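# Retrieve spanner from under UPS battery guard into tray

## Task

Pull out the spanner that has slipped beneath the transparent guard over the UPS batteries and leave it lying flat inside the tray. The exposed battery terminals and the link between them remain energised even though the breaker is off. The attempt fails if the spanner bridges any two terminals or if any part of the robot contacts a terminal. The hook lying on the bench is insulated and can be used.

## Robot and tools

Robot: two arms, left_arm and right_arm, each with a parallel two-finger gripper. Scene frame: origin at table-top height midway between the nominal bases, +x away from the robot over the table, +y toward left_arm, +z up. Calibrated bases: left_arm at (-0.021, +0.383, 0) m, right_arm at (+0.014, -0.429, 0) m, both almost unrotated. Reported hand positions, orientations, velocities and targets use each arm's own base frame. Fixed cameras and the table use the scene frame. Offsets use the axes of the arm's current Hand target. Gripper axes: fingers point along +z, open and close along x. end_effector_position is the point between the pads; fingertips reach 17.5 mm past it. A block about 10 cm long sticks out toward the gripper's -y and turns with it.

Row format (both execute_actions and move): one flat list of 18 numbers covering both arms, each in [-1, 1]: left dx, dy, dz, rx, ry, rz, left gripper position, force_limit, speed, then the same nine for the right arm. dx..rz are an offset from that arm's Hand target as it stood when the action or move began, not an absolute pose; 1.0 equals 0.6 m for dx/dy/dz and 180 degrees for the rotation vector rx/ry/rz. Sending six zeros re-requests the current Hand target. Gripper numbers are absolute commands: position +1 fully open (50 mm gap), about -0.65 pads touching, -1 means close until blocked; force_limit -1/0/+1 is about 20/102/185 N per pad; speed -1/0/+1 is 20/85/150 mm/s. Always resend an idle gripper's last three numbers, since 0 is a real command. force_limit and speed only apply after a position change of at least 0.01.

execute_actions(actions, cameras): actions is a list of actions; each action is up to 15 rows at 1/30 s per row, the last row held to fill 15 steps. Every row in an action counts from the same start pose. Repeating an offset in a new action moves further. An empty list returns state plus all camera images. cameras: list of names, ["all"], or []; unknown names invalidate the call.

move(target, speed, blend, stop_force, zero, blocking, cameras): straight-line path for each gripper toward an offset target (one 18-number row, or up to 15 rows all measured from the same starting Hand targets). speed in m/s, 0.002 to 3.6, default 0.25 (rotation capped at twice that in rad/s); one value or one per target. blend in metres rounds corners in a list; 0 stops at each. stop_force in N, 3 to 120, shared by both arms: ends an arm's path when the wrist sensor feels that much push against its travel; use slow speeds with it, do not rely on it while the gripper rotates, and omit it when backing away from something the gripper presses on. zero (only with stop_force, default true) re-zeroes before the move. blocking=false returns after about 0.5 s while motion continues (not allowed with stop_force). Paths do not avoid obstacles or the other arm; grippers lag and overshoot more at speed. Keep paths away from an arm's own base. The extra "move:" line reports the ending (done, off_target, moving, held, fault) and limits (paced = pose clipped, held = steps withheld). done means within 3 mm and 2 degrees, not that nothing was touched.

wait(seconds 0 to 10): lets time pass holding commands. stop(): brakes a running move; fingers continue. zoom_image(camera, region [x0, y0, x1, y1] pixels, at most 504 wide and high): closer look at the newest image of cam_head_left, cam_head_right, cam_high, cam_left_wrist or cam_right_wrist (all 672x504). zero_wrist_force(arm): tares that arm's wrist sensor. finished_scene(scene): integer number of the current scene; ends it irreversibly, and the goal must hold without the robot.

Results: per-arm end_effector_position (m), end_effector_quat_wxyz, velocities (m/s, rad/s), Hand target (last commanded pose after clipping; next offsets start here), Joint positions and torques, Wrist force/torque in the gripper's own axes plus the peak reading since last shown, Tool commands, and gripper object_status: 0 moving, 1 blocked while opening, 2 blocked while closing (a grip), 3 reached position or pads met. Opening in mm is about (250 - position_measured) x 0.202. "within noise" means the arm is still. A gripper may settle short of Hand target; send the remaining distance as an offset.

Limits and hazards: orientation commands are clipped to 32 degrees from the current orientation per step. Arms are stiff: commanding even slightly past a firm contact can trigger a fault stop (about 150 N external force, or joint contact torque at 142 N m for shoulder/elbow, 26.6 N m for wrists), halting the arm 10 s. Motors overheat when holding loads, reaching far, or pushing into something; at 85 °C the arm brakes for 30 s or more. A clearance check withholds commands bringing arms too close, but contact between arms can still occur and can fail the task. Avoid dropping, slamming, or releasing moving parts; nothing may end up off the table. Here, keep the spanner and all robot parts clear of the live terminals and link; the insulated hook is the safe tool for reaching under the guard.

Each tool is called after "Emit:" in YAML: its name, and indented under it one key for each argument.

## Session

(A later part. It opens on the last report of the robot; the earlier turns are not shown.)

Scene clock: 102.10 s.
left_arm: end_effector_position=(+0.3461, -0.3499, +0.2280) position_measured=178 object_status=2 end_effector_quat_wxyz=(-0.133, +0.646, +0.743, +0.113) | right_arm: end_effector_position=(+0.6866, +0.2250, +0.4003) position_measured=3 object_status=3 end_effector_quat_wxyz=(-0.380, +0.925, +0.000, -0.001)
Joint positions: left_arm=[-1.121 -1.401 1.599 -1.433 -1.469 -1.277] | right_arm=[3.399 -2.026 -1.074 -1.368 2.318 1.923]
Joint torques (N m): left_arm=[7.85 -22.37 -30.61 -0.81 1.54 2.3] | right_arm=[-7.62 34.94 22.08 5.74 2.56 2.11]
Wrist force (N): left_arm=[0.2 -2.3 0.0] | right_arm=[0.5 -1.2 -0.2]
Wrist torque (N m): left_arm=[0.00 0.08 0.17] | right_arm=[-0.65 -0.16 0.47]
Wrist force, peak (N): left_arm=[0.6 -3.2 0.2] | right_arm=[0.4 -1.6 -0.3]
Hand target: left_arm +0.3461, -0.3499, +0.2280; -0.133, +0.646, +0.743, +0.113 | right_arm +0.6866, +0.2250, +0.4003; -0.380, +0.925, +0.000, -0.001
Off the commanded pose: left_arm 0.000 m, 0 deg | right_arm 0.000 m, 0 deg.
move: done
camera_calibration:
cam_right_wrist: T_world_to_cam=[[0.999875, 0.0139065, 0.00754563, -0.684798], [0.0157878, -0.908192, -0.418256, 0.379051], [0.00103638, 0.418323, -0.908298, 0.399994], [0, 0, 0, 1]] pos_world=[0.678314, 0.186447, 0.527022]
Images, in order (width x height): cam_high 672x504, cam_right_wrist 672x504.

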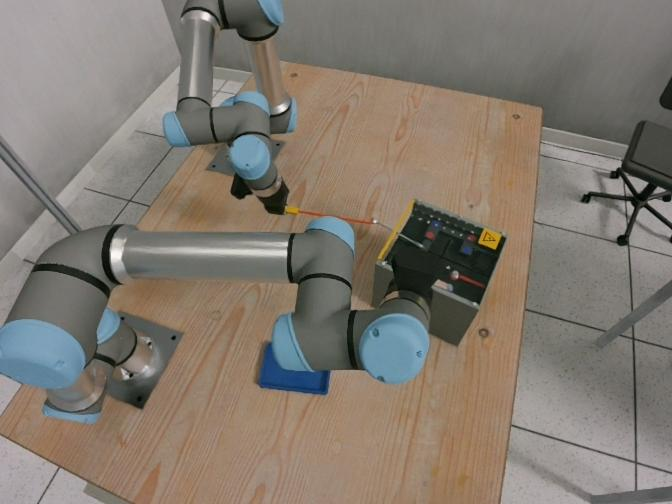

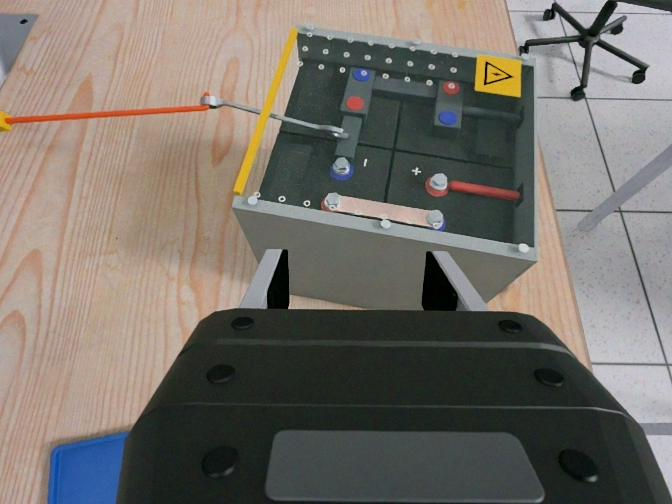

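Emit:
move:
  target: [0,0,0,0,0,0,-0.95,0.5,-0.5,-0.1893,-0.2017,0.4337,-0.2103,-0.1637,-0.3999,0.6,0.3,0]
  speed: 0.3
  cameras: ["cam_right_wrist","cam_high"]

Emit:
zoom_image:
  camera: "cam_high"
  region: [320, 150, 480, 280]

Scene clock: 104.97 s.
left_arm: end_effector_position=(+0.3461, -0.3499, +0.2280) position_measured=178 object_status=2 end_effector_quat_wxyz=(-0.133, +0.646, +0.743, +0.113) | right_arm: end_effector_position=(+0.6034, +0.4208, +0.3275) position_measured=63 object_status=3 end_effector_quat_wxyz=(-0.113, +0.875, +0.470, +0.000)
Joint positions: left_arm=[-1.121 -1.401 1.599 -1.433 -1.469 -1.277] | right_arm=[3.855 -2.146 -0.853 -1.663 1.791 1.303]
Joint torques (N m): left_arm=[7.04 -22.53 -32.34 -1.77 1.7 1.79] | right_arm=[-7.34 60.5 21.07 5.15 1.63 2.37]
Wrist force (N): left_arm=[0.4 -2.5 0.1] | right_arm=[0.0 -0.5 0.0]
Wrist torque (N m): left_arm=[0.00 0.06 0.16] | right_arm=[-0.31 -0.26 0.23]
Wrist force, peak (N): left_arm=[0.6 -2.7 0.1] | right_arm=[6.4 -15.6 5.5]
Hand target: left_arm +0.3461, -0.3499, +0.2280; -0.133, +0.646, +0.743, +0.113 | right_arm +0.6034, +0.4208, +0.3275; -0.113, +0.875, +0.470, +0.000 (not the last commanded pose)
Off the commanded pose: left_arm 0.000 m, 0 deg | right_arm 0.084 m, 24 deg.
move: held (right_arm; a check stopped the path); limits=held
pose unreachable (right arm): on one or more control steps of this call, first in action 0 (counted from 0), this arm could not follow its commanded pose, so it was not sent that pose on those steps. It may still have moved: this result reports where it is.
cause: moving toward the commanded pose would bring a part of the arm too close to another arm (a part of this arm just beyond joint 3 (elbow) and a part of the left arm just beyond its joint 5 (wrist 2), along the way the arms are being sent, or toward where that arm still pushes).
camera_calibration:
cam_right_wrist: T_world_to_cam=[[0.544757, 0.831814, 0.106425, -0.705785], [0.818536, -0.555018, 0.148167, -0.290777], [0.182315, 0.00639745, -0.983219, 0.340568], [0, 0, 0, 1]] pos_world=[0.560403, 0.423516, 0.453049]
Images, in order (width x height): cam_high 672x504, cam_right_wrist 672x504.

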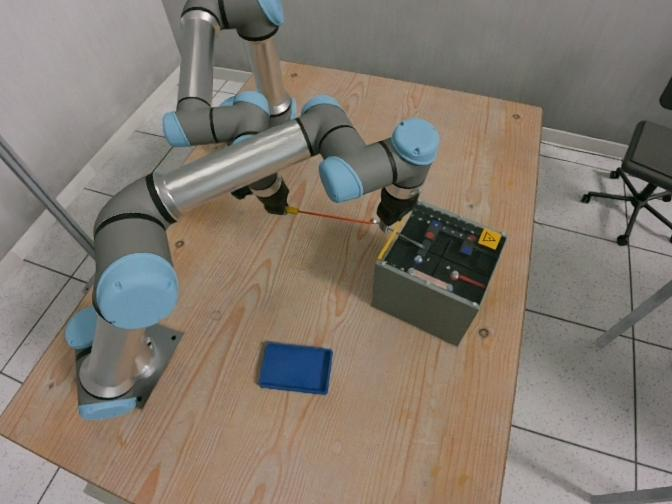

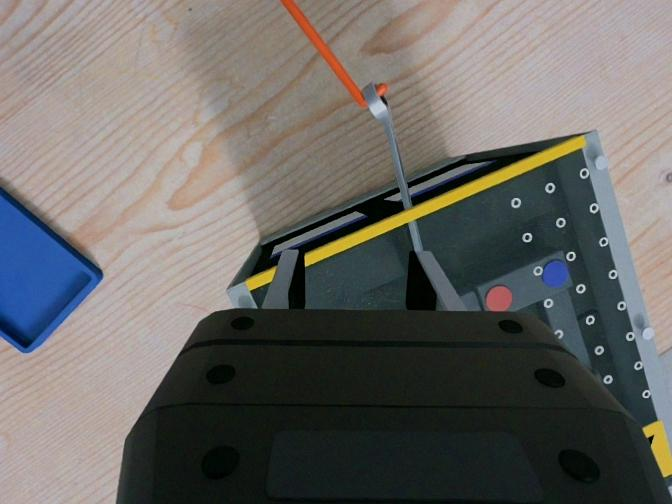

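Scaled by 3.150 from the camera's 672x504 image, which has a finer 960x720 frame.

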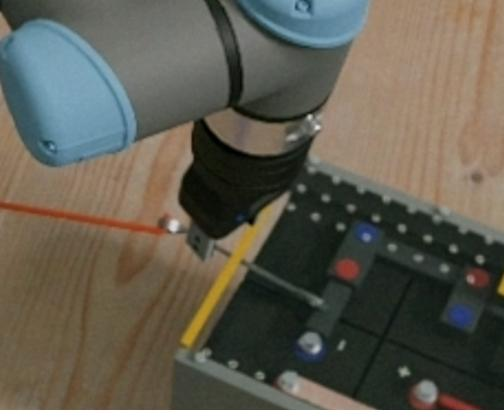

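Emit:
move:
  target:
    - [0.0868,0.0087,0.0316,-0.0238,0,0.0653,-0.95,0.5,-0.5,0,0,0,0,0,0,0.6,0.3,0]
    - [0.1695,0.0369,0.0617,-0.0475,0,0.1306,-0.95,0.5,-0.5,0,0,0,0,0,0,0.6,0.3,0]
  speed: 0.06
  blend: 0.002

Emit:
move:
  target: [0,0,0,0,0,0,-0.95,0.5,-0.5,0.0507,-0.1045,0.0738,-0.057,-0.0447,-0.1085,0.6,0.3,0]
  speed: 0.15
  cameras: ["cam_right_wrist","cam_high"]

Emit:
zoom_image:
  camera: "cam_high"
  region: [320, 150, 480, 280]

Scene clock: 109.63 s.
left_arm: end_effector_position=(+0.3531, -0.2396, +0.2281) position_measured=178 object_status=2 end_effector_quat_wxyz=(-0.104, +0.792, +0.585, +0.138) | right_arm: end_effector_position=(+0.6034, +0.4208, +0.3275) position_measured=63 object_status=3 end_effector_quat_wxyz=(-0.113, +0.875, +0.470, +0.000)
Joint positions: left_arm=[-1.073 -1.657 1.887 -1.549 -1.327 -0.806] | right_arm=[3.855 -2.146 -0.853 -1.663 1.791 1.303]
Joint torques (N m): left_arm=[-5.93 -9.15 -30.52 -1.21 -1.33 -0.47] | right_arm=[-10.12 61.47 21.54 6.08 2.03 2.41]
Wrist force (N): left_arm=[0.6 -2.6 -0.2] | right_arm=[0.2 -0.5 -0.2]
Wrist torque (N m): left_arm=[-0.07 0.03 0.25] | right_arm=[-0.31 -0.28 0.24]
Wrist force, peak (N): left_arm=[0.8 -2.9 -0.2] | right_arm=[-0.1 -1.4 0.0]
Hand target: left_arm +0.3531, -0.2397, +0.2280; -0.105, +0.792, +0.585, +0.138 | right_arm +0.6034, +0.4208, +0.3275; -0.113, +0.875, +0.470, +0.000
Off the commanded pose: left_arm 0.000 m, 0 deg | right_arm 0.000 m, 0 deg.
move: done

Scene clock: 111.40 s.
left_arm: end_effector_position=(+0.3531, -0.2397, +0.2280) position_measured=178 object_status=2 end_effector_quat_wxyz=(-0.105, +0.792, +0.585, +0.138) | right_arm: end_effector_position=(+0.5640, +0.4880, +0.2999) position_measured=63 object_status=3 end_effector_quat_wxyz=(+0.000, +0.787, +0.617, +0.000)
Joint positions: left_arm=[-1.073 -1.657 1.887 -1.549 -1.327 -0.806] | right_arm=[4.035 -2.185 -0.83 -1.697 1.57 1.135]
Joint torques (N m): left_arm=[-5.16 -10.03 -32.33 -1.32 -1.42 2.09] | right_arm=[-5.46 62.7 25.97 3.94 0.05 1.79]
Wrist force (N): left_arm=[0.7 -2.6 -0.4] | right_arm=[-0.4 -0.2 -0.5]
Wrist torque (N m): left_arm=[-0.07 0.02 0.25] | right_arm=[-0.14 -0.13 0.10]
Wrist force, peak (N): left_arm=[0.6 -2.8 -0.1] | right_arm=[-0.9 1.7 -0.9]
Hand target: left_arm +0.3531, -0.2397, +0.2280; -0.105, +0.792, +0.585, +0.138 | right_arm +0.5640, +0.4879, +0.3000; +0.000, +0.787, +0.617, +0.000
Off the commanded pose: left_arm 0.000 m, 0 deg | right_arm 0.000 m, 0 deg.
move: done
camera_calibration:
cam_right_wrist: T_world_to_cam=[[0.225327, 0.974278, -0.00322026, -0.593729], [0.916201, -0.210769, 0.340811, -0.498024], [0.331365, -0.0797443, -0.940126, 0.265206], [0, 0, 0, 1]] pos_world=[0.502193, 0.494638, 0.417147]
Images, in order (width x height): cam_high 672x504, cam_right_wrist 672x504.

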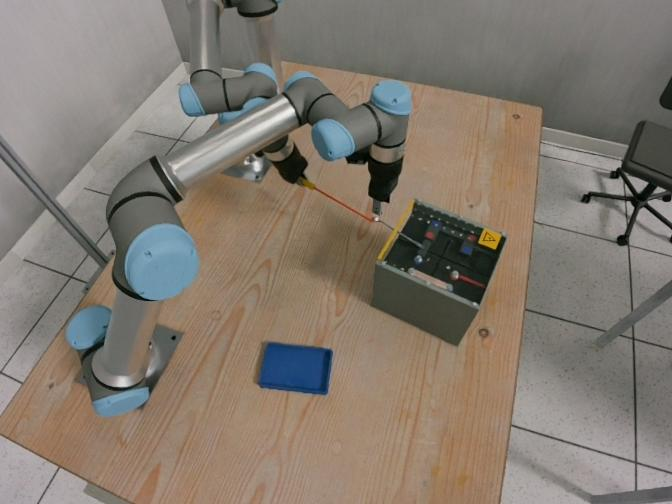

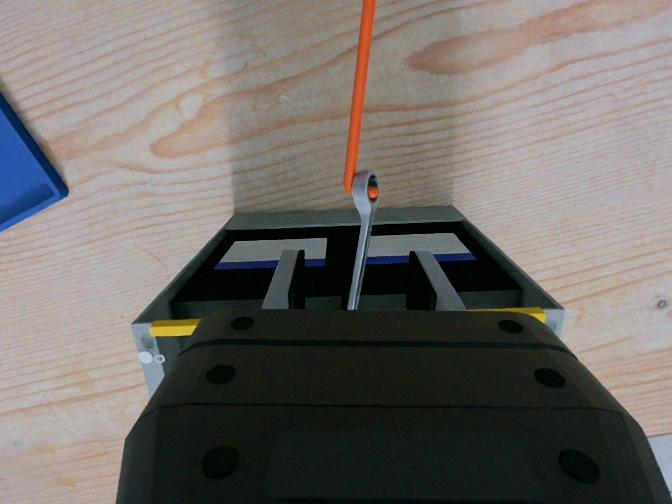

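Scaled by 3.150 from the camera's 672x504 image, which has a finer 960x720 frame.

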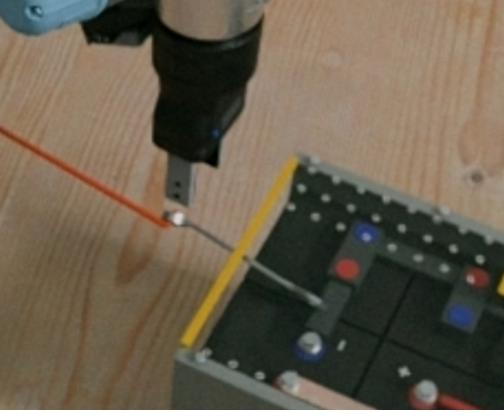

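Emit:
move:
  target:
    - [0,0,0,0,0,0,-0.95,0.5,-0.5,0.0088,0.0081,0.08,0,0,0.0222,0.6,0.3,0]
    - [0,0,0,0,0,0,-0.95,0.5,-0.5,0.0088,0.0081,0.13,0,0,0.0222,0.6,0.3,0]
  speed: [0.1,0.04]
  stop_force: 6
  cameras: ["cam_right_wrist","cam_high"]

Emit:
zoom_image:
  camera: "cam_high"
  region: [340, 170, 440, 250]

Scene clock: 113.23 s.
left_arm: end_effector_position=(+0.3531, -0.2397, +0.2280) position_measured=178 object_status=2 end_effector_quat_wxyz=(-0.105, +0.792, +0.585, +0.138) | right_arm: end_effector_position=(+0.5688, +0.4910, +0.2612) position_measured=63 object_status=3 end_effector_quat_wxyz=(+0.000, +0.804, +0.594, +0.000)
Joint positions: left_arm=[-1.073 -1.657 1.887 -1.549 -1.327 -0.806] | right_arm=[4.032 -2.194 -0.916 -1.604 1.57 1.189]
Joint torques (N m): left_arm=[-5.78 -10.98 -31.27 -1.38 -1.33 1.96] | right_arm=[-3.72 63.3 36.33 0.24 1.14 -2.11]
Wrist force (N): left_arm=[0.6 -2.5 -0.1] | right_arm=[0.3 -0.4 0.0]
Wrist torque (N m): left_arm=[-0.05 0.02 0.25] | right_arm=[-0.19 -0.24 0.09]
Wrist force, peak (N): left_arm=[0.6 -2.7 -0.1] | right_arm=[1.2 0.4 7.5]
Hand target: left_arm +0.3531, -0.2397, +0.2280; -0.105, +0.792, +0.585, +0.138 | right_arm +0.5688, +0.4910, +0.2612; +0.000, +0.804, +0.594, +0.000 (not the last commanded pose)
Off the commanded pose: left_arm 0.000 m, 0 deg | right_arm 0.039 m, 1 deg.
move: held (right_arm; a check stopped the path); path passed 1 of 2 targets; limits=held
pose unreachable (right arm): on one or more control steps of this call, first in action 0 (counted from 0), this arm could not follow its commanded pose, so it was not sent that pose on those steps. It may still have moved: this result reports where it is.
cause: moving toward the commanded pose would bring a part of the arm too close to another arm (a part of this arm just beyond joint 3 (elbow) and a part of the left arm just beyond its joint 5 (wrist 2), where that arm would come to rest).
camera_calibration:
cam_right_wrist: T_world_to_cam=[[0.279731, 0.960072, -0.00340824, -0.621754], [0.902926, -0.26187, 0.340807, -0.456076], [0.326307, -0.0984115, -0.940127, 0.239576], [0, 0, 0, 1]] pos_world=[0.507551, 0.501073, 0.378547]
Images, in order (width x height): cam_high 672x504, cam_right_wrist 672x504.

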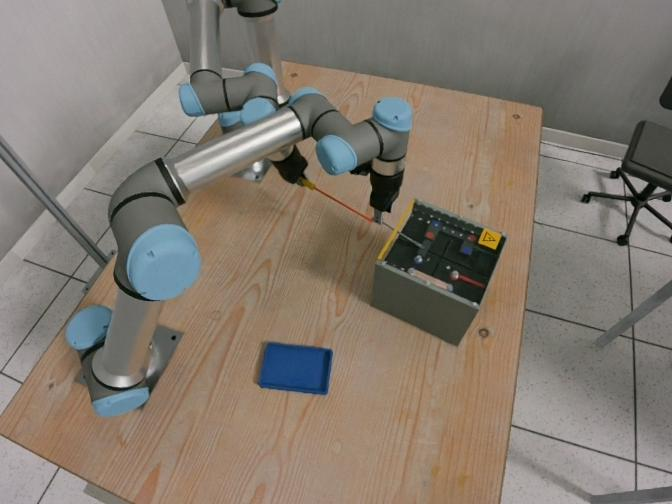

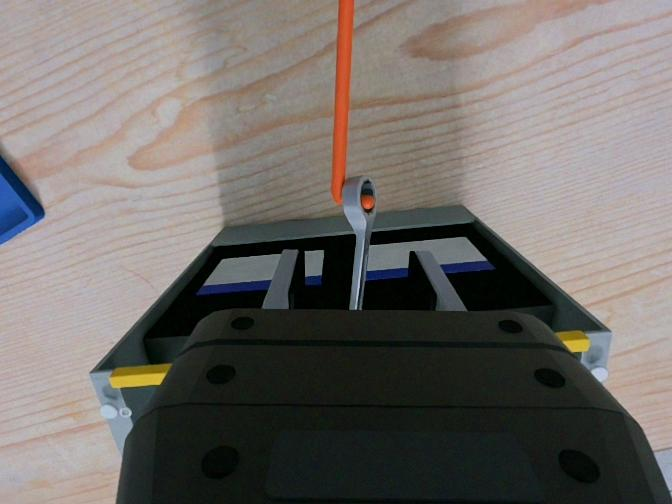

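Scaled by 5.040 from the camera's 672x504 image, which has a finer 960x720 frame.

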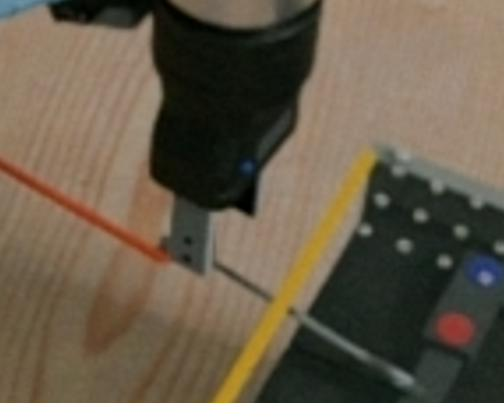

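Emit:
move:
  target:
    - [0.0697,0.0047,0.0254,-0.019,0,0.0523,-0.95,0.5,-0.5,0,0,0,0,0,0,0.6,0.3,0]
    - [0.1371,0.0227,0.0499,-0.038,0,0.1045,-0.95,0.5,-0.5,0,0,0,0,0,0,0.6,0.3,0]
  speed: 0.06
  blend: 0.002

Emit:
move:
  target: [0,0,0,0,0,0,-0.95,0.5,-0.5,0,0,0.0653,0,0,0,0.6,0.3,0]
  speed: 0.04
  stop_force: 6
  cameras: ["cam_right_wrist","cam_high"]

Emit:
zoom_image:
  camera: "cam_high"
  region: [340, 170, 440, 250]

Scene clock: 116.80 s.
left_arm: end_effector_position=(+0.3917, -0.1599, +0.2280) position_measured=178 object_status=2 end_effector_quat_wxyz=(-0.078, +0.882, +0.439, +0.154) | right_arm: end_effector_position=(+0.5688, +0.4910, +0.2612) position_measured=63 object_status=3 end_effector_quat_wxyz=(+0.000, +0.804, +0.594, +0.000)
Joint positions: left_arm=[-0.928 -1.788 2.034 -1.714 -1.239 -0.299] | right_arm=[4.032 -2.194 -0.916 -1.604 1.57 1.189]
Joint torques (N m): left_arm=[-3.2 -4.8 -32.77 -1.65 -0.64 0.3] | right_arm=[9.88 63.51 36.5 0.2 1.01 -2.03]
Wrist force (N): left_arm=[0.4 -2.6 0.1] | right_arm=[-0.1 -0.2 -0.5]
Wrist torque (N m): left_arm=[-0.02 0.02 0.27] | right_arm=[-0.14 -0.19 0.08]
Wrist force, peak (N): left_arm=[0.6 -2.9 0.1] | right_arm=[-0.3 -0.7 -0.2]
Hand target: left_arm +0.3917, -0.1600, +0.2279; -0.079, +0.882, +0.439, +0.154 | right_arm +0.5688, +0.4910, +0.2612; +0.000, +0.804, +0.594, +0.000
Off the commanded pose: left_arm 0.000 m, 0 deg | right_arm 0.000 m, 0 deg.
move: done

Scene clock: 118.57 s.
left_arm: end_effector_position=(+0.3917, -0.1600, +0.2279) position_measured=178 object_status=2 end_effector_quat_wxyz=(-0.079, +0.882, +0.439, +0.154) | right_arm: end_effector_position=(+0.5688, +0.4910, +0.2220) position_measured=63 object_status=3 end_effector_quat_wxyz=(+0.000, +0.804, +0.594, +0.000)
Joint positions: left_arm=[-0.928 -1.788 2.034 -1.714 -1.239 -0.298] | right_arm=[4.032 -2.196 -1.013 -1.505 1.57 1.189]
Joint torques (N m): left_arm=[-5.75 -2.36 -30.68 -3.02 -0.95 2.22] | right_arm=[-6.35 63.67 36.69 0.27 0.69 -1.76]
Wrist force (N): left_arm=[0.5 -2.7 0.1] | right_arm=[-0.1 -0.4 0.0]
Wrist torque (N m): left_arm=[-0.05 0.01 0.27] | right_arm=[-0.20 -0.21 0.11]
Wrist force, peak (N): left_arm=[0.5 -2.8 -0.2] | right_arm=[-0.1 -0.1 -1.0]
Hand target: left_arm +0.3917, -0.1600, +0.2279; -0.079, +0.882, +0.439, +0.154 | right_arm +0.5688, +0.4910, +0.2221; +0.000, +0.804, +0.594, +0.000
Off the commanded pose: left_arm 0.000 m, 0 deg | right_arm 0.000 m, 0 deg.
move: done
camera_calibration:
cam_right_wrist: T_world_to_cam=[[0.279645, 0.960097, -0.00344212, -0.621913], [0.902952, -0.261778, 0.340806, -0.442626], [0.326306, -0.0984127, -0.940127, 0.202673], [0, 0, 0, 1]] pos_world=[0.507451, 0.501173, 0.339247]
Images, in order (width x height): cam_high 672x504, cam_right_wrist 672x504.

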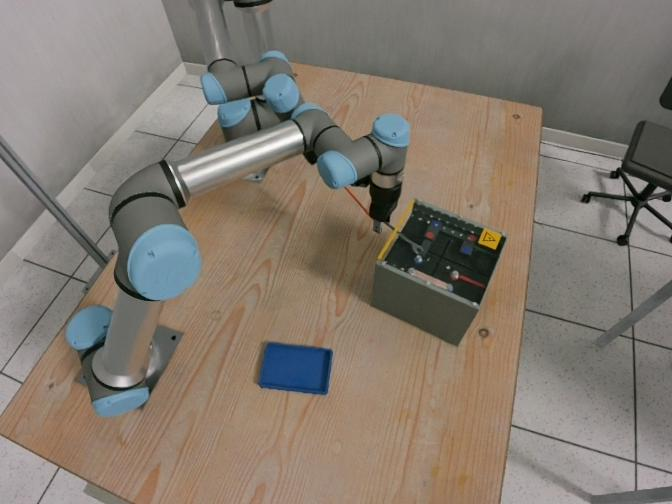

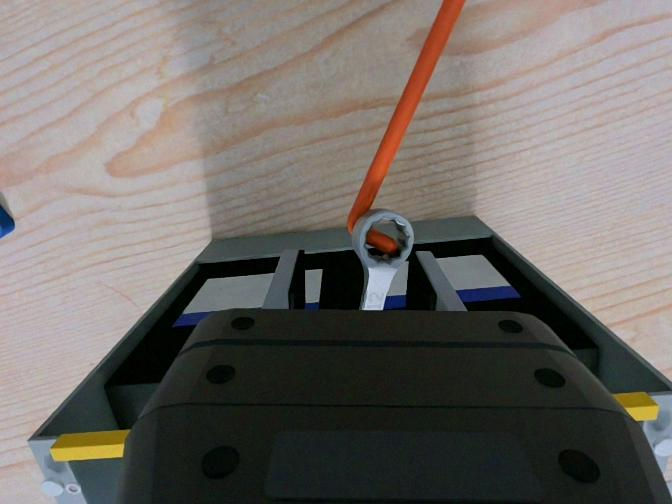

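Scaled by 5.040 from the camera's 672x504 image, which has a finer 960x720 frame.

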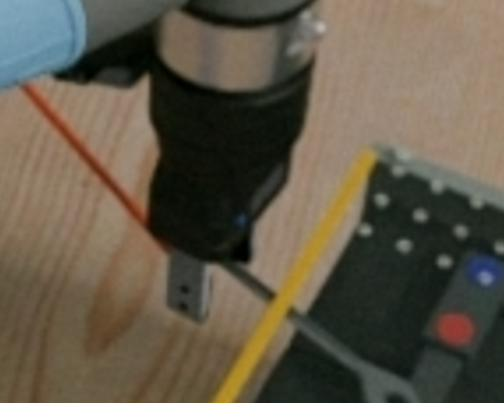

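Emit:
move:
  target: [0,0,0,0,0,0,-0.95,0.5,-0.5,0,0,0,0,0,0,-0.95,0.2,-0.7]
  cameras: ["cam_right_wrist","cam_high"]

Emit:
zoom_image:
  camera: "cam_high"
  region: [340, 170, 440, 270]

Scene clock: 119.73 s.
left_arm: end_effector_position=(+0.3917, -0.1600, +0.2279) position_measured=178 object_status=2 end_effector_quat_wxyz=(-0.079, +0.882, +0.439, +0.154) | right_arm: end_effector_position=(+0.5688, +0.4910, +0.2221) position_measured=218 object_status=2 end_effector_quat_wxyz=(+0.000, +0.804, +0.594, +0.000)
Joint positions: left_arm=[-0.928 -1.788 2.034 -1.714 -1.239 -0.298] | right_arm=[4.032 -2.195 -1.013 -1.505 1.57 1.189]
Joint torques (N m): left_arm=[-0.46 -6.16 -32.32 -3.69 1.56 -0.27] | right_arm=[-10.51 61.86 31.52 0.26 -0.26 -1.51]
Wrist force (N): left_arm=[-5.6 -3.0 -0.8] | right_arm=[5.1 3.3 -2.0]
Wrist torque (N m): left_arm=[-0.16 -0.07 1.70] | right_arm=[0.00 -0.17 0.24]
Wrist force, peak (N): left_arm=[-5.9 -3.0 -0.5] | right_arm=[5.7 3.1 -2.0]
Hand target: left_arm +0.3917, -0.1600, +0.2279; -0.079, +0.882, +0.439, +0.154 | right_arm +0.5688, +0.4910, +0.2221; +0.000, +0.804, +0.594, +0.000
Off the commanded pose: left_arm 0.000 m, 0 deg | right_arm 0.000 m, 0 deg.
move: done
camera_calibration:
cam_right_wrist: T_world_to_cam=[[0.279689, 0.960085, -0.00329226, -0.621912], [0.902905, -0.261862, 0.340867, -0.442731], [0.326399, -0.0983092, -0.940106, 0.202618], [0, 0, 0, 1]] pos_world=[0.507551, 0.501073, 0.339347]
Images, in order (width x height): cam_high 672x504, cam_right_wrist 672x504.

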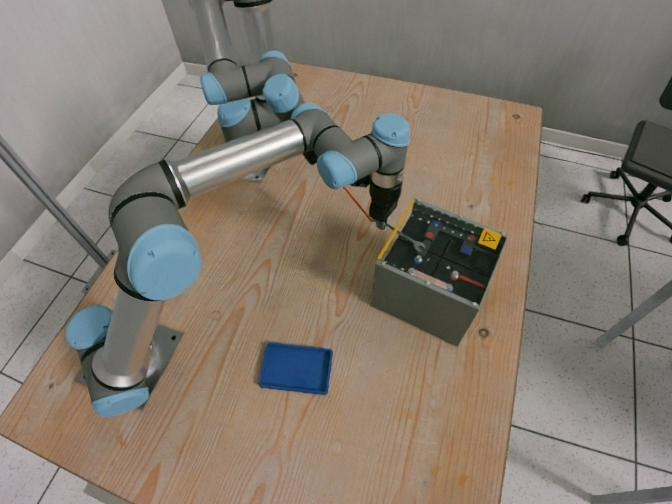

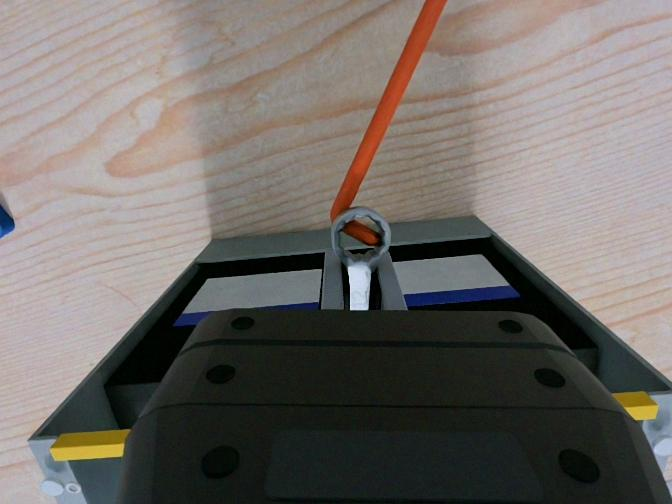

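Scaled by 5.040 from the camera's 672x504 image, which has a finer 960x720 frame.

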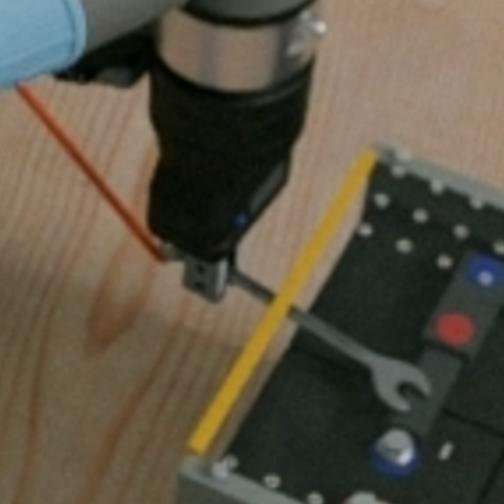

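Emit:
move:
  target:
    - [-0.008,0,0.003,0,0,0,-0.95,0.5,-0.5,0,0,0,0,0,0,-0.95,0.2,-0.7]
    - [-0.037,0,0.004,0,0,0,-0.95,0.5,-0.5,0,0,0,0,0,0,-0.95,0.2,-0.7]
    - [-0.06,0,0.067,0,0,0,-0.95,0.5,-0.5,0,0,0,0,0,0,-0.95,0.2,-0.7]
  speed: 0.03
  stop_force: 8
  cameras: ["cam_right_wrist","cam_high"]

Emit:
zoom_image:
  camera: "cam_high"
  region: [340, 170, 440, 270]

Scene clock: 123.13 s.
left_arm: end_effector_position=(+0.3794, -0.1760, +0.1779) position_measured=178 object_status=2 end_effector_quat_wxyz=(-0.079, +0.882, +0.439, +0.154) | right_arm: end_effector_position=(+0.5688, +0.4910, +0.2221) position_measured=218 object_status=2 end_effector_quat_wxyz=(+0.000, +0.804, +0.594, +0.000)
Joint positions: left_arm=[-0.978 -1.748 2.133 -1.835 -1.244 -0.351] | right_arm=[4.032 -2.195 -1.013 -1.505 1.57 1.189]
Joint torques (N m): left_arm=[-1.9 -30.64 -31.08 -4.14 -0.36 0.41] | right_arm=[-9.41 52.84 20.59 0.61 -1.26 -0.61]
Wrist force (N): left_arm=[0.5 -2.3 -0.6] | right_arm=[0.0 -0.1 -0.2]
Wrist torque (N m): left_arm=[-0.05 0.01 0.16] | right_arm=[-0.17 -0.22 0.10]
Wrist force, peak (N): left_arm=[-5.8 -2.9 -0.4] | right_arm=[5.4 3.1 -2.3]
Hand target: left_arm +0.3794, -0.1760, +0.1779; -0.079, +0.882, +0.439, +0.154 | right_arm +0.5688, +0.4910, +0.2221; +0.000, +0.804, +0.594, +0.000
Off the commanded pose: left_arm 0.000 m, 0 deg | right_arm 0.000 m, 0 deg.
move: done
camera_calibration:
cam_right_wrist: T_world_to_cam=[[0.279731, 0.960072, -0.00340824, -0.621888], [0.902926, -0.26187, 0.340807, -0.442717], [0.326307, -0.0984115, -0.940127, 0.202723], [0, 0, 0, 1]] pos_world=[0.507551, 0.501073, 0.339347]
Images, in order (width x height): cam_high 672x504, cam_right_wrist 672x504.

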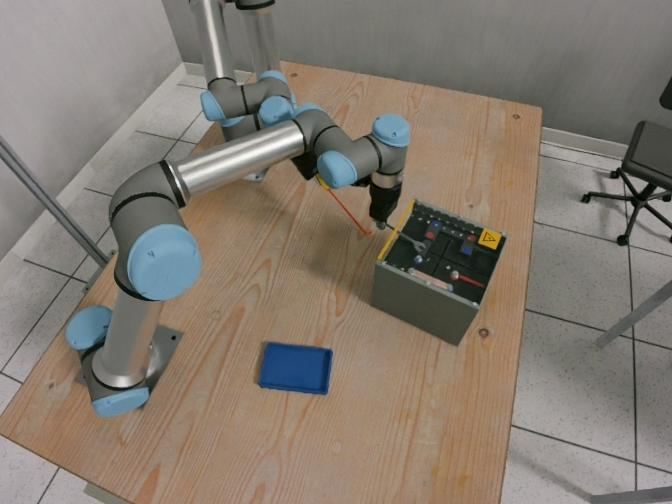

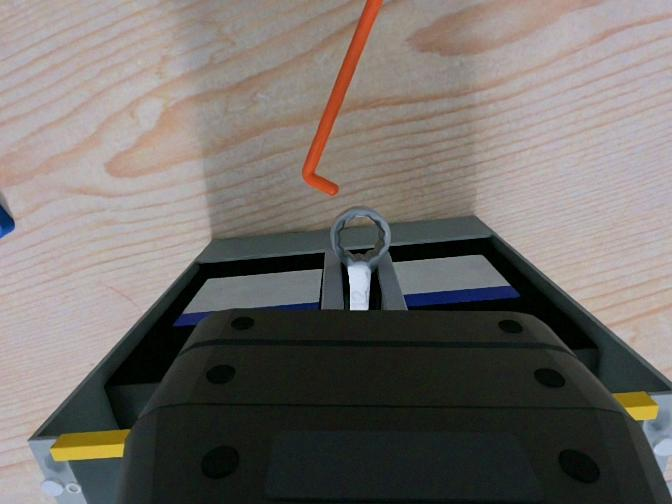

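Scaled by 5.040 from the camera's 672x504 image, which has a finer 960x720 frame.

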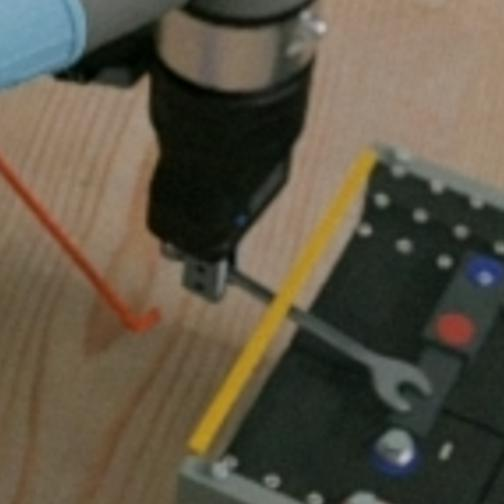

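Emit:
move:
  target:
    - [0.1877,-0.1505,0.0683,0,0,0,-0.95,0.5,-0.5,0,0,0,-0.0194,0,0,-0.95,0.2,-0.7]
    - [0.1877,-0.1505,0.0683,0,0,0,-0.95,0.5,-0.5,0,-0.18,0,-0.0194,0,0,-0.95,0.2,-0.7]
  speed: [0.15,0.06]
  cameras: ["cam_right_wrist","cam_high"]

Emit:
zoom_image:
  camera: "cam_high"
  region: [300, 150, 440, 270]

Scene clock: 126.87 s.
left_arm: end_effector_position=(+0.3796, -0.0259, +0.1780) position_measured=178 object_status=2 end_effector_quat_wxyz=(-0.079, +0.882, +0.439, +0.154) | right_arm: end_effector_position=(+0.4655, +0.5228, +0.2221) position_measured=218 object_status=2 end_effector_quat_wxyz=(+0.025, +0.804, +0.594, +0.018)
Joint positions: left_arm=[-0.689 -1.941 2.293 -1.904 -1.224 -0.045] | right_arm=[4.199 -2.044 -1.255 -1.401 1.511 1.356]
Joint torques (N m): left_arm=[7.77 3.41 -22.94 -4.8 -1.36 2.4] | right_arm=[-10.47 32.82 36.76 2.39 -1.29 -2.69]
Wrist force (N): left_arm=[0.6 -2.6 -0.1] | right_arm=[0.0 -0.4 0.2]
Wrist torque (N m): left_arm=[-0.06 0.01 0.23] | right_arm=[-0.14 -0.23 0.14]
Wrist force, peak (N): left_arm=[2.4 -4.4 0.6] | right_arm=[0.1 -2.8 0.4]
Hand target: left_arm +0.3796, -0.0259, +0.1780; -0.079, +0.882, +0.439, +0.154 | right_arm +0.4656, +0.5228, +0.2220; +0.025, +0.804, +0.594, +0.018
Off the commanded pose: left_arm 0.000 m, 0 deg | right_arm 0.000 m, 0 deg.
move: done
camera_calibration:
cam_right_wrist: T_world_to_cam=[[0.27984, 0.960039, -0.00390384, -0.623508], [0.881342, -0.255284, 0.397575, -0.347113], [0.380691, -0.114698, -0.917561, 0.217809], [0, 0, 0, 1]] pos_world=[0.39749, 0.534961, 0.335423]
Images, in order (width x height): cam_high 672x504, cam_right_wrist 672x504.

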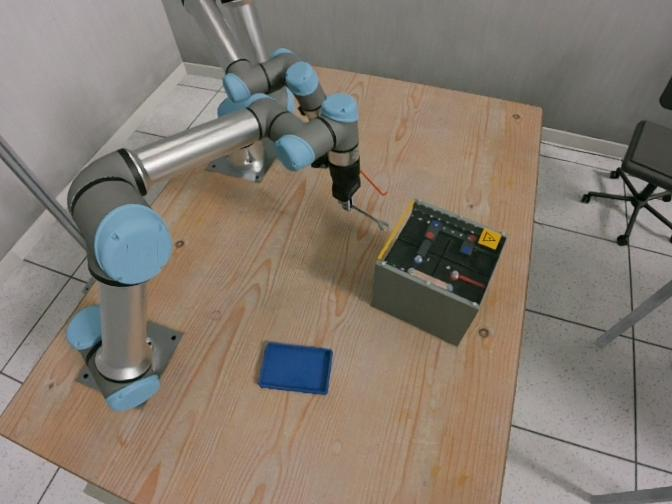

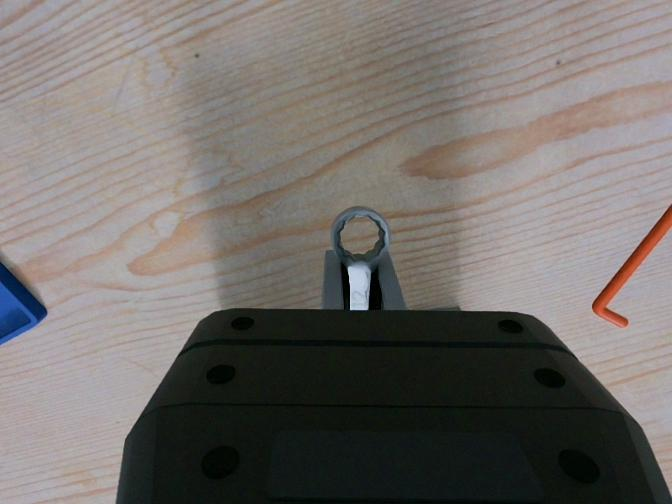

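Scaled by 3.600 from the camera's 672x504 image, which has a finer 960x720 frame.

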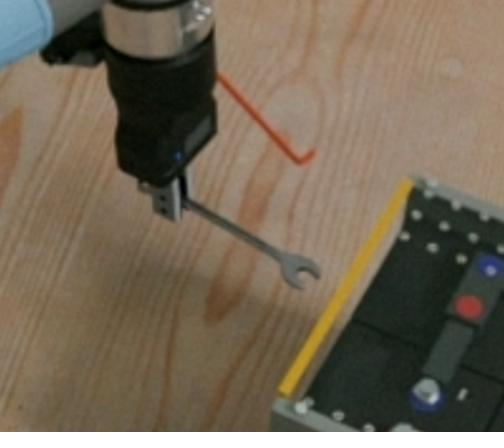

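Emit:
move:
  target: [0,0,0,0,0,0,-0.95,0.5,-0.5,-0.6683,0.1408,0.1261,0.019,0.0053,-0.174,-0.95,0.2,-0.7]
  speed: 0.3
  cameras: ["cam_right_wrist","cam_high"]

Emit:
zoom_image:
  camera: "cam_high"
  region: [220, 290, 360, 410]

Scene clock: 129.20 s.
left_arm: end_effector_position=(+0.3796, -0.0259, +0.1780) position_measured=178 object_status=2 end_effector_quat_wxyz=(-0.079, +0.882, +0.439, +0.154) | right_arm: end_effector_position=(+0.4328, +0.1134, +0.1520) position_measured=218 object_status=2 end_effector_quat_wxyz=(+0.000, +0.614, +0.789, +0.000) end_effector_velocity=(+0.000, -0.001, +0.000) end_effector_angular_velocity=(-0.001, +0.001, +0.004)
Joint positions: left_arm=[-0.689 -1.941 2.293 -1.904 -1.224 -0.045] | right_arm=[3.701 -1.516 -2.09 -1.106 1.57 0.311]
Joint velocities: left_arm=[within noise] | right_arm=[-0.001 0 0 -0.001 0 -0.005]
Joint torques (N m): left_arm=[6.18 3.98 -23.32 -4.49 -1.34 2.21] | right_arm=[-13.7 15.82 17.3 0.2 -1.5 -2.41]
Wrist force (N): left_arm=[0.7 -2.5 -0.3] | right_arm=[-0.3 -0.6 0.4]
Wrist torque (N m): left_arm=[-0.05 0.00 0.23] | right_arm=[-0.17 -0.15 0.20]
Wrist force, peak (N): left_arm=[0.5 -2.8 -0.4] | right_arm=[3.9 -2.2 -1.0]
Hand target: left_arm +0.3796, -0.0259, +0.1780; -0.079, +0.882, +0.439, +0.154 | right_arm +0.4327, +0.1133, +0.1519; +0.000, +0.614, +0.789, +0.000
Off the commanded pose: left_arm 0.000 m, 0 deg | right_arm 0.000 m, 0 deg.
move: done
camera_calibration:
cam_right_wrist: T_world_to_cam=[[-0.260374, 0.965502, -0.00333164, 0.011564], [0.907582, 0.245929, 0.340316, -0.454377], [0.329395, 0.0855858, -0.940305, 0.121957], [0, 0, 0, 1]] pos_world=[0.375224, 0.0901417, 0.269347]
Images, in order (width x height): cam_high 672x504, cam_right_wrist 672x504.

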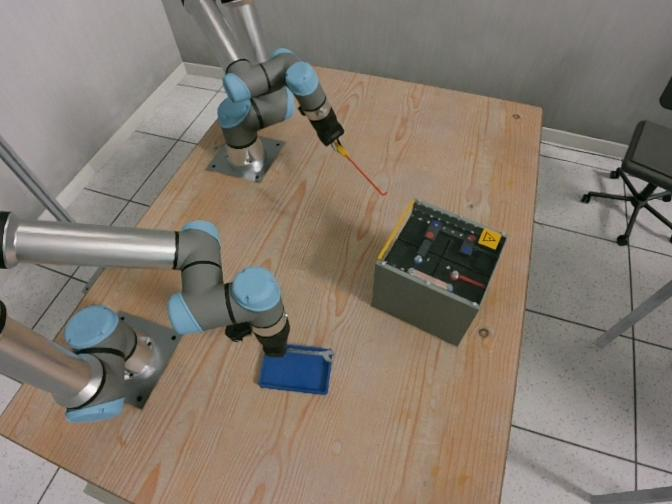

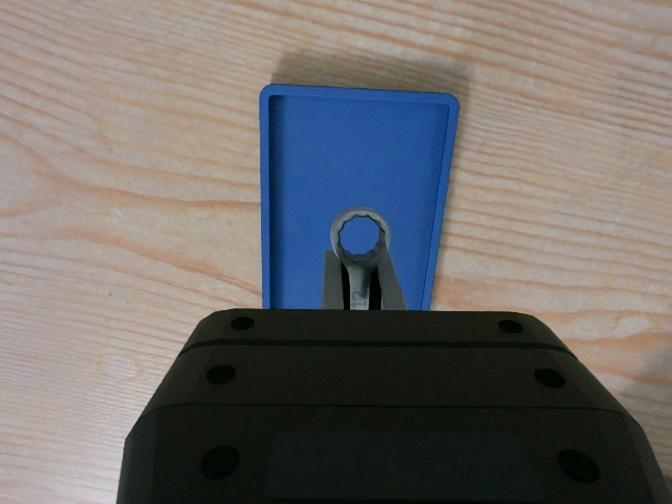

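Scaled by 3.600 from the camera's 672x504 image, which has a finer 960x720 frame.

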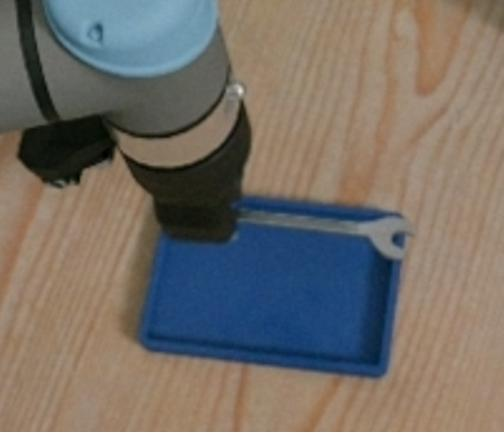

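Emit:
move:
  target:
    - [0,0,0,0,0,0,-0.95,0.5,-0.5,0.0077,-0.0304,0,-0.022,0,0.0106,-0.95,0.2,-0.7]
    - [0,0,0,0,0,0,-0.95,0.5,-0.5,0.0077,-0.0304,0.165,-0.022,0,0.0106,-0.95,0.2,-0.7]
  speed: [0.15,0.12]
  blend: 0.005
  cameras: ["cam_right_wrist","cam_high","cam_head_right"]

Emit:
zoom_image:
  camera: "cam_high"
  region: [240, 320, 350, 410]

Emit:
zoom_image:
  camera: "cam_head_right"
  region: [430, 250, 570, 370]

Scene clock: 131.20 s.
left_arm: end_effector_position=(+0.3796, -0.0259, +0.1780) position_measured=178 object_status=2 end_effector_quat_wxyz=(-0.079, +0.882, +0.439, +0.154) | right_arm: end_effector_position=(+0.4139, +0.1132, +0.0530) position_measured=218 object_status=2 end_effector_quat_wxyz=(+0.021, +0.627, +0.778, +0.027)
Joint positions: left_arm=[-0.689 -1.941 2.293 -1.904 -1.224 -0.045] | right_arm=[3.741 -1.611 -2.333 -0.704 1.545 0.383]
Joint torques (N m): left_arm=[7.65 4.5 -21.85 -4.32 -1.16 2.53] | right_arm=[-9.49 11.68 19.79 5.5 0.46 -2.04]
Wrist force (N): left_arm=[0.7 -2.5 -0.5] | right_arm=[0.0 -0.9 0.7]
Wrist torque (N m): left_arm=[-0.05 0.00 0.23] | right_arm=[-0.19 -0.18 0.15]
Wrist force, peak (N): left_arm=[0.7 -2.8 -0.1] | right_arm=[0.4 -2.7 -1.3]
Hand target: left_arm +0.3796, -0.0259, +0.1780; -0.079, +0.882, +0.439, +0.154 | right_arm +0.4139, +0.1132, +0.0529; +0.021, +0.627, +0.778, +0.027
Off the commanded pose: left_arm 0.000 m, 0 deg | right_arm 0.000 m, 0 deg.
move: done
camera_calibration:
cam_right_wrist: T_world_to_cam=[[-0.227676, 0.973731, -0.00341526, -0.00790972], [0.890319, 0.209591, 0.404231, -0.395679], [0.394328, 0.0889931, -0.91465, 0.00645139], [0, 0, 0, 1]] pos_world=[0.347936, 0.0900585, 0.16582]
Images, in order (width x height): cam_head_right 672x504, cam_high 672x504, cam_right_wrist 672x504.

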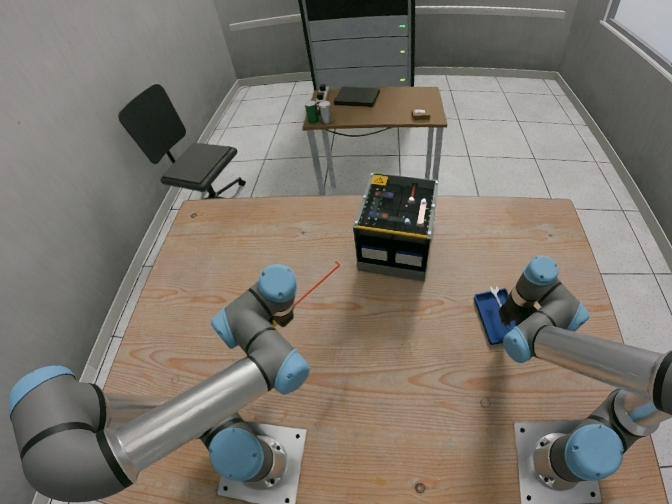

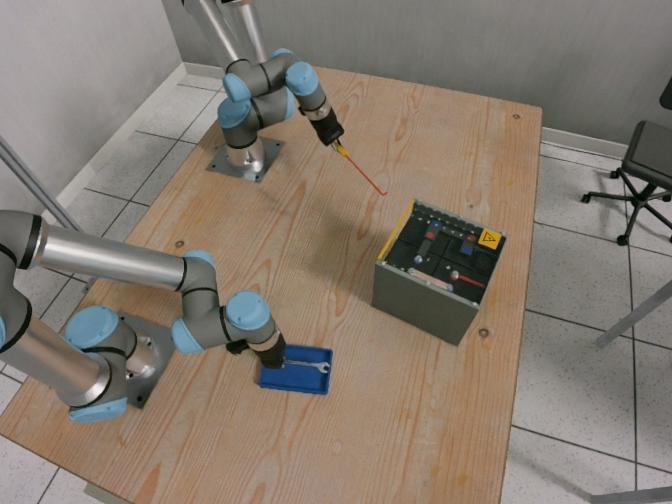

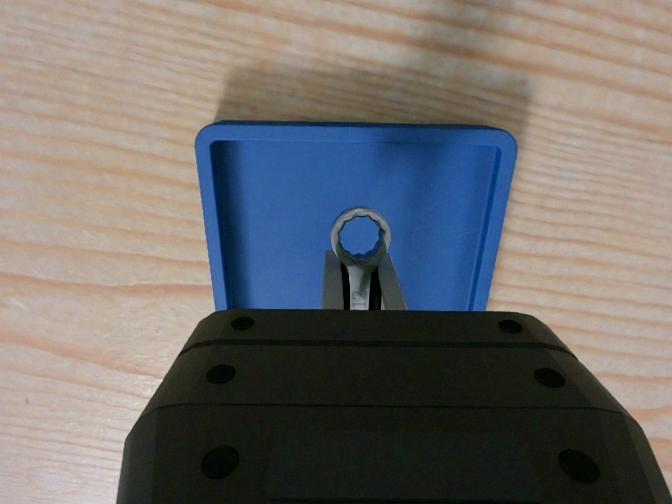

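Scaled by 4.582 from the camera's 672x504 image, which has a finer 960x720 frame.

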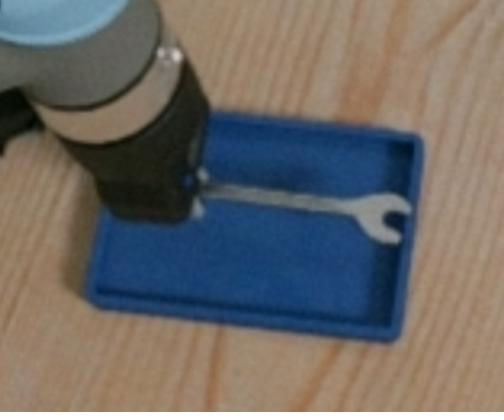

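Scaled by 3.600 from the camera's 672x504 image, which has a finer 960x720 frame.

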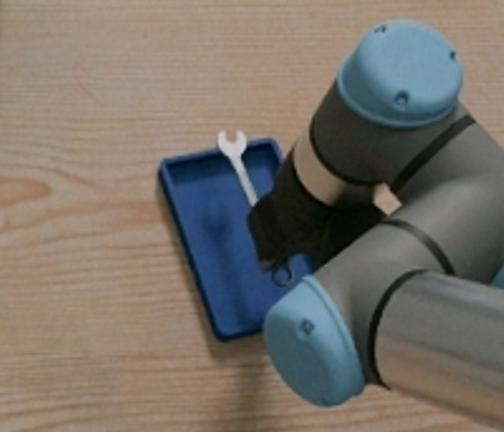

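Emit:
move:
  target:
    - [0,0,0,0,0,0,-0.95,0.5,-0.5,0,-0.009,0.03,0,0,0,-0.95,0.2,-0.7]
    - [0,0,0,0,0,0,-0.95,0.5,-0.5,0,-0.009,0.075,0,0,0,-0.95,0.2,-0.7]
  speed: [0.06,0.025]
  stop_force: 4
  cameras: ["cam_right_wrist","cam_high"]

Emit:
zoom_image:
  camera: "cam_high"
  region: [240, 320, 350, 410]

Scene clock: 133.33 s.
left_arm: end_effector_position=(+0.3796, -0.0259, +0.1780) position_measured=178 object_status=2 end_effector_quat_wxyz=(-0.079, +0.882, +0.439, +0.154) | right_arm: end_effector_position=(+0.4105, +0.1125, +0.0250) position_measured=218 object_status=2 end_effector_quat_wxyz=(+0.021, +0.627, +0.778, +0.027)
Joint positions: left_arm=[-0.689 -1.941 2.293 -1.904 -1.224 -0.045] | right_arm=[3.744 -1.673 -2.373 -0.603 1.545 0.387]
Joint torques (N m): left_arm=[6.89 4.7 -22.95 -4.43 -1.37 2.13] | right_arm=[11.18 7.03 25.79 5.51 -1.25 2.19]
Wrist force (N): left_arm=[0.4 -2.6 -0.1] | right_arm=[-0.4 -0.5 -2.5]
Wrist torque (N m): left_arm=[-0.06 0.04 0.23] | right_arm=[-0.57 -0.13 0.14]
Wrist force, peak (N): left_arm=[0.6 -2.8 -0.2] | right_arm=[-0.4 -1.9 -4.6]
Hand target: left_arm +0.3796, -0.0259, +0.1780; -0.079, +0.882, +0.439, +0.154 | right_arm +0.4105, +0.1125, +0.0250; +0.021, +0.627, +0.779, +0.027 (not the last commanded pose)
Off the commanded pose: left_arm 0.000 m, 0 deg | right_arm 0.017 m, 0 deg.
move: contact (right_arm); path passed 1 of 2 targets
camera_calibration:
cam_right_wrist: T_world_to_cam=[[-0.227852, 0.97369, -0.00330923, -0.00807104], [0.890224, 0.209694, 0.404388, -0.381096], [0.394442, 0.0891945, -0.914582, -0.0177833], [0, 0, 0, 1]] pos_world=[0.344437, 0.0893586, 0.13782]
Images, in order (width x height): cam_high 672x504, cam_right_wrist 672x504.

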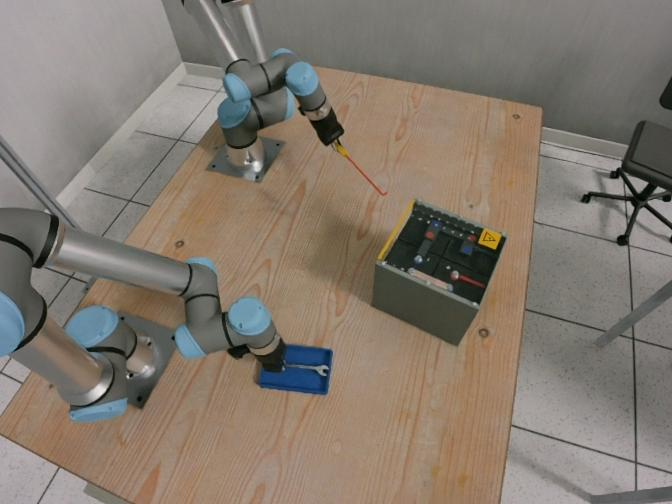

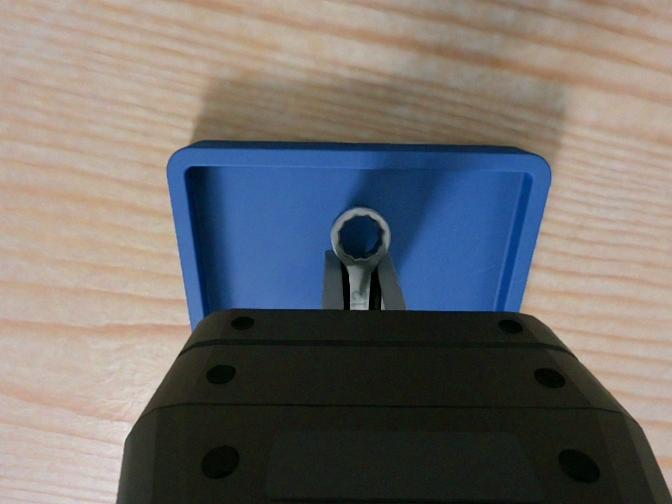

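Scaled by 4.582 from the camera's 672x504 image, which has a finer 960x720 frame.

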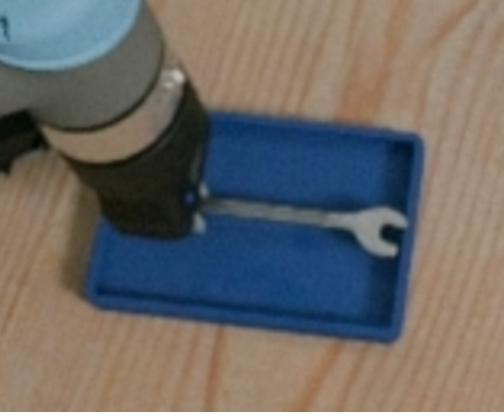

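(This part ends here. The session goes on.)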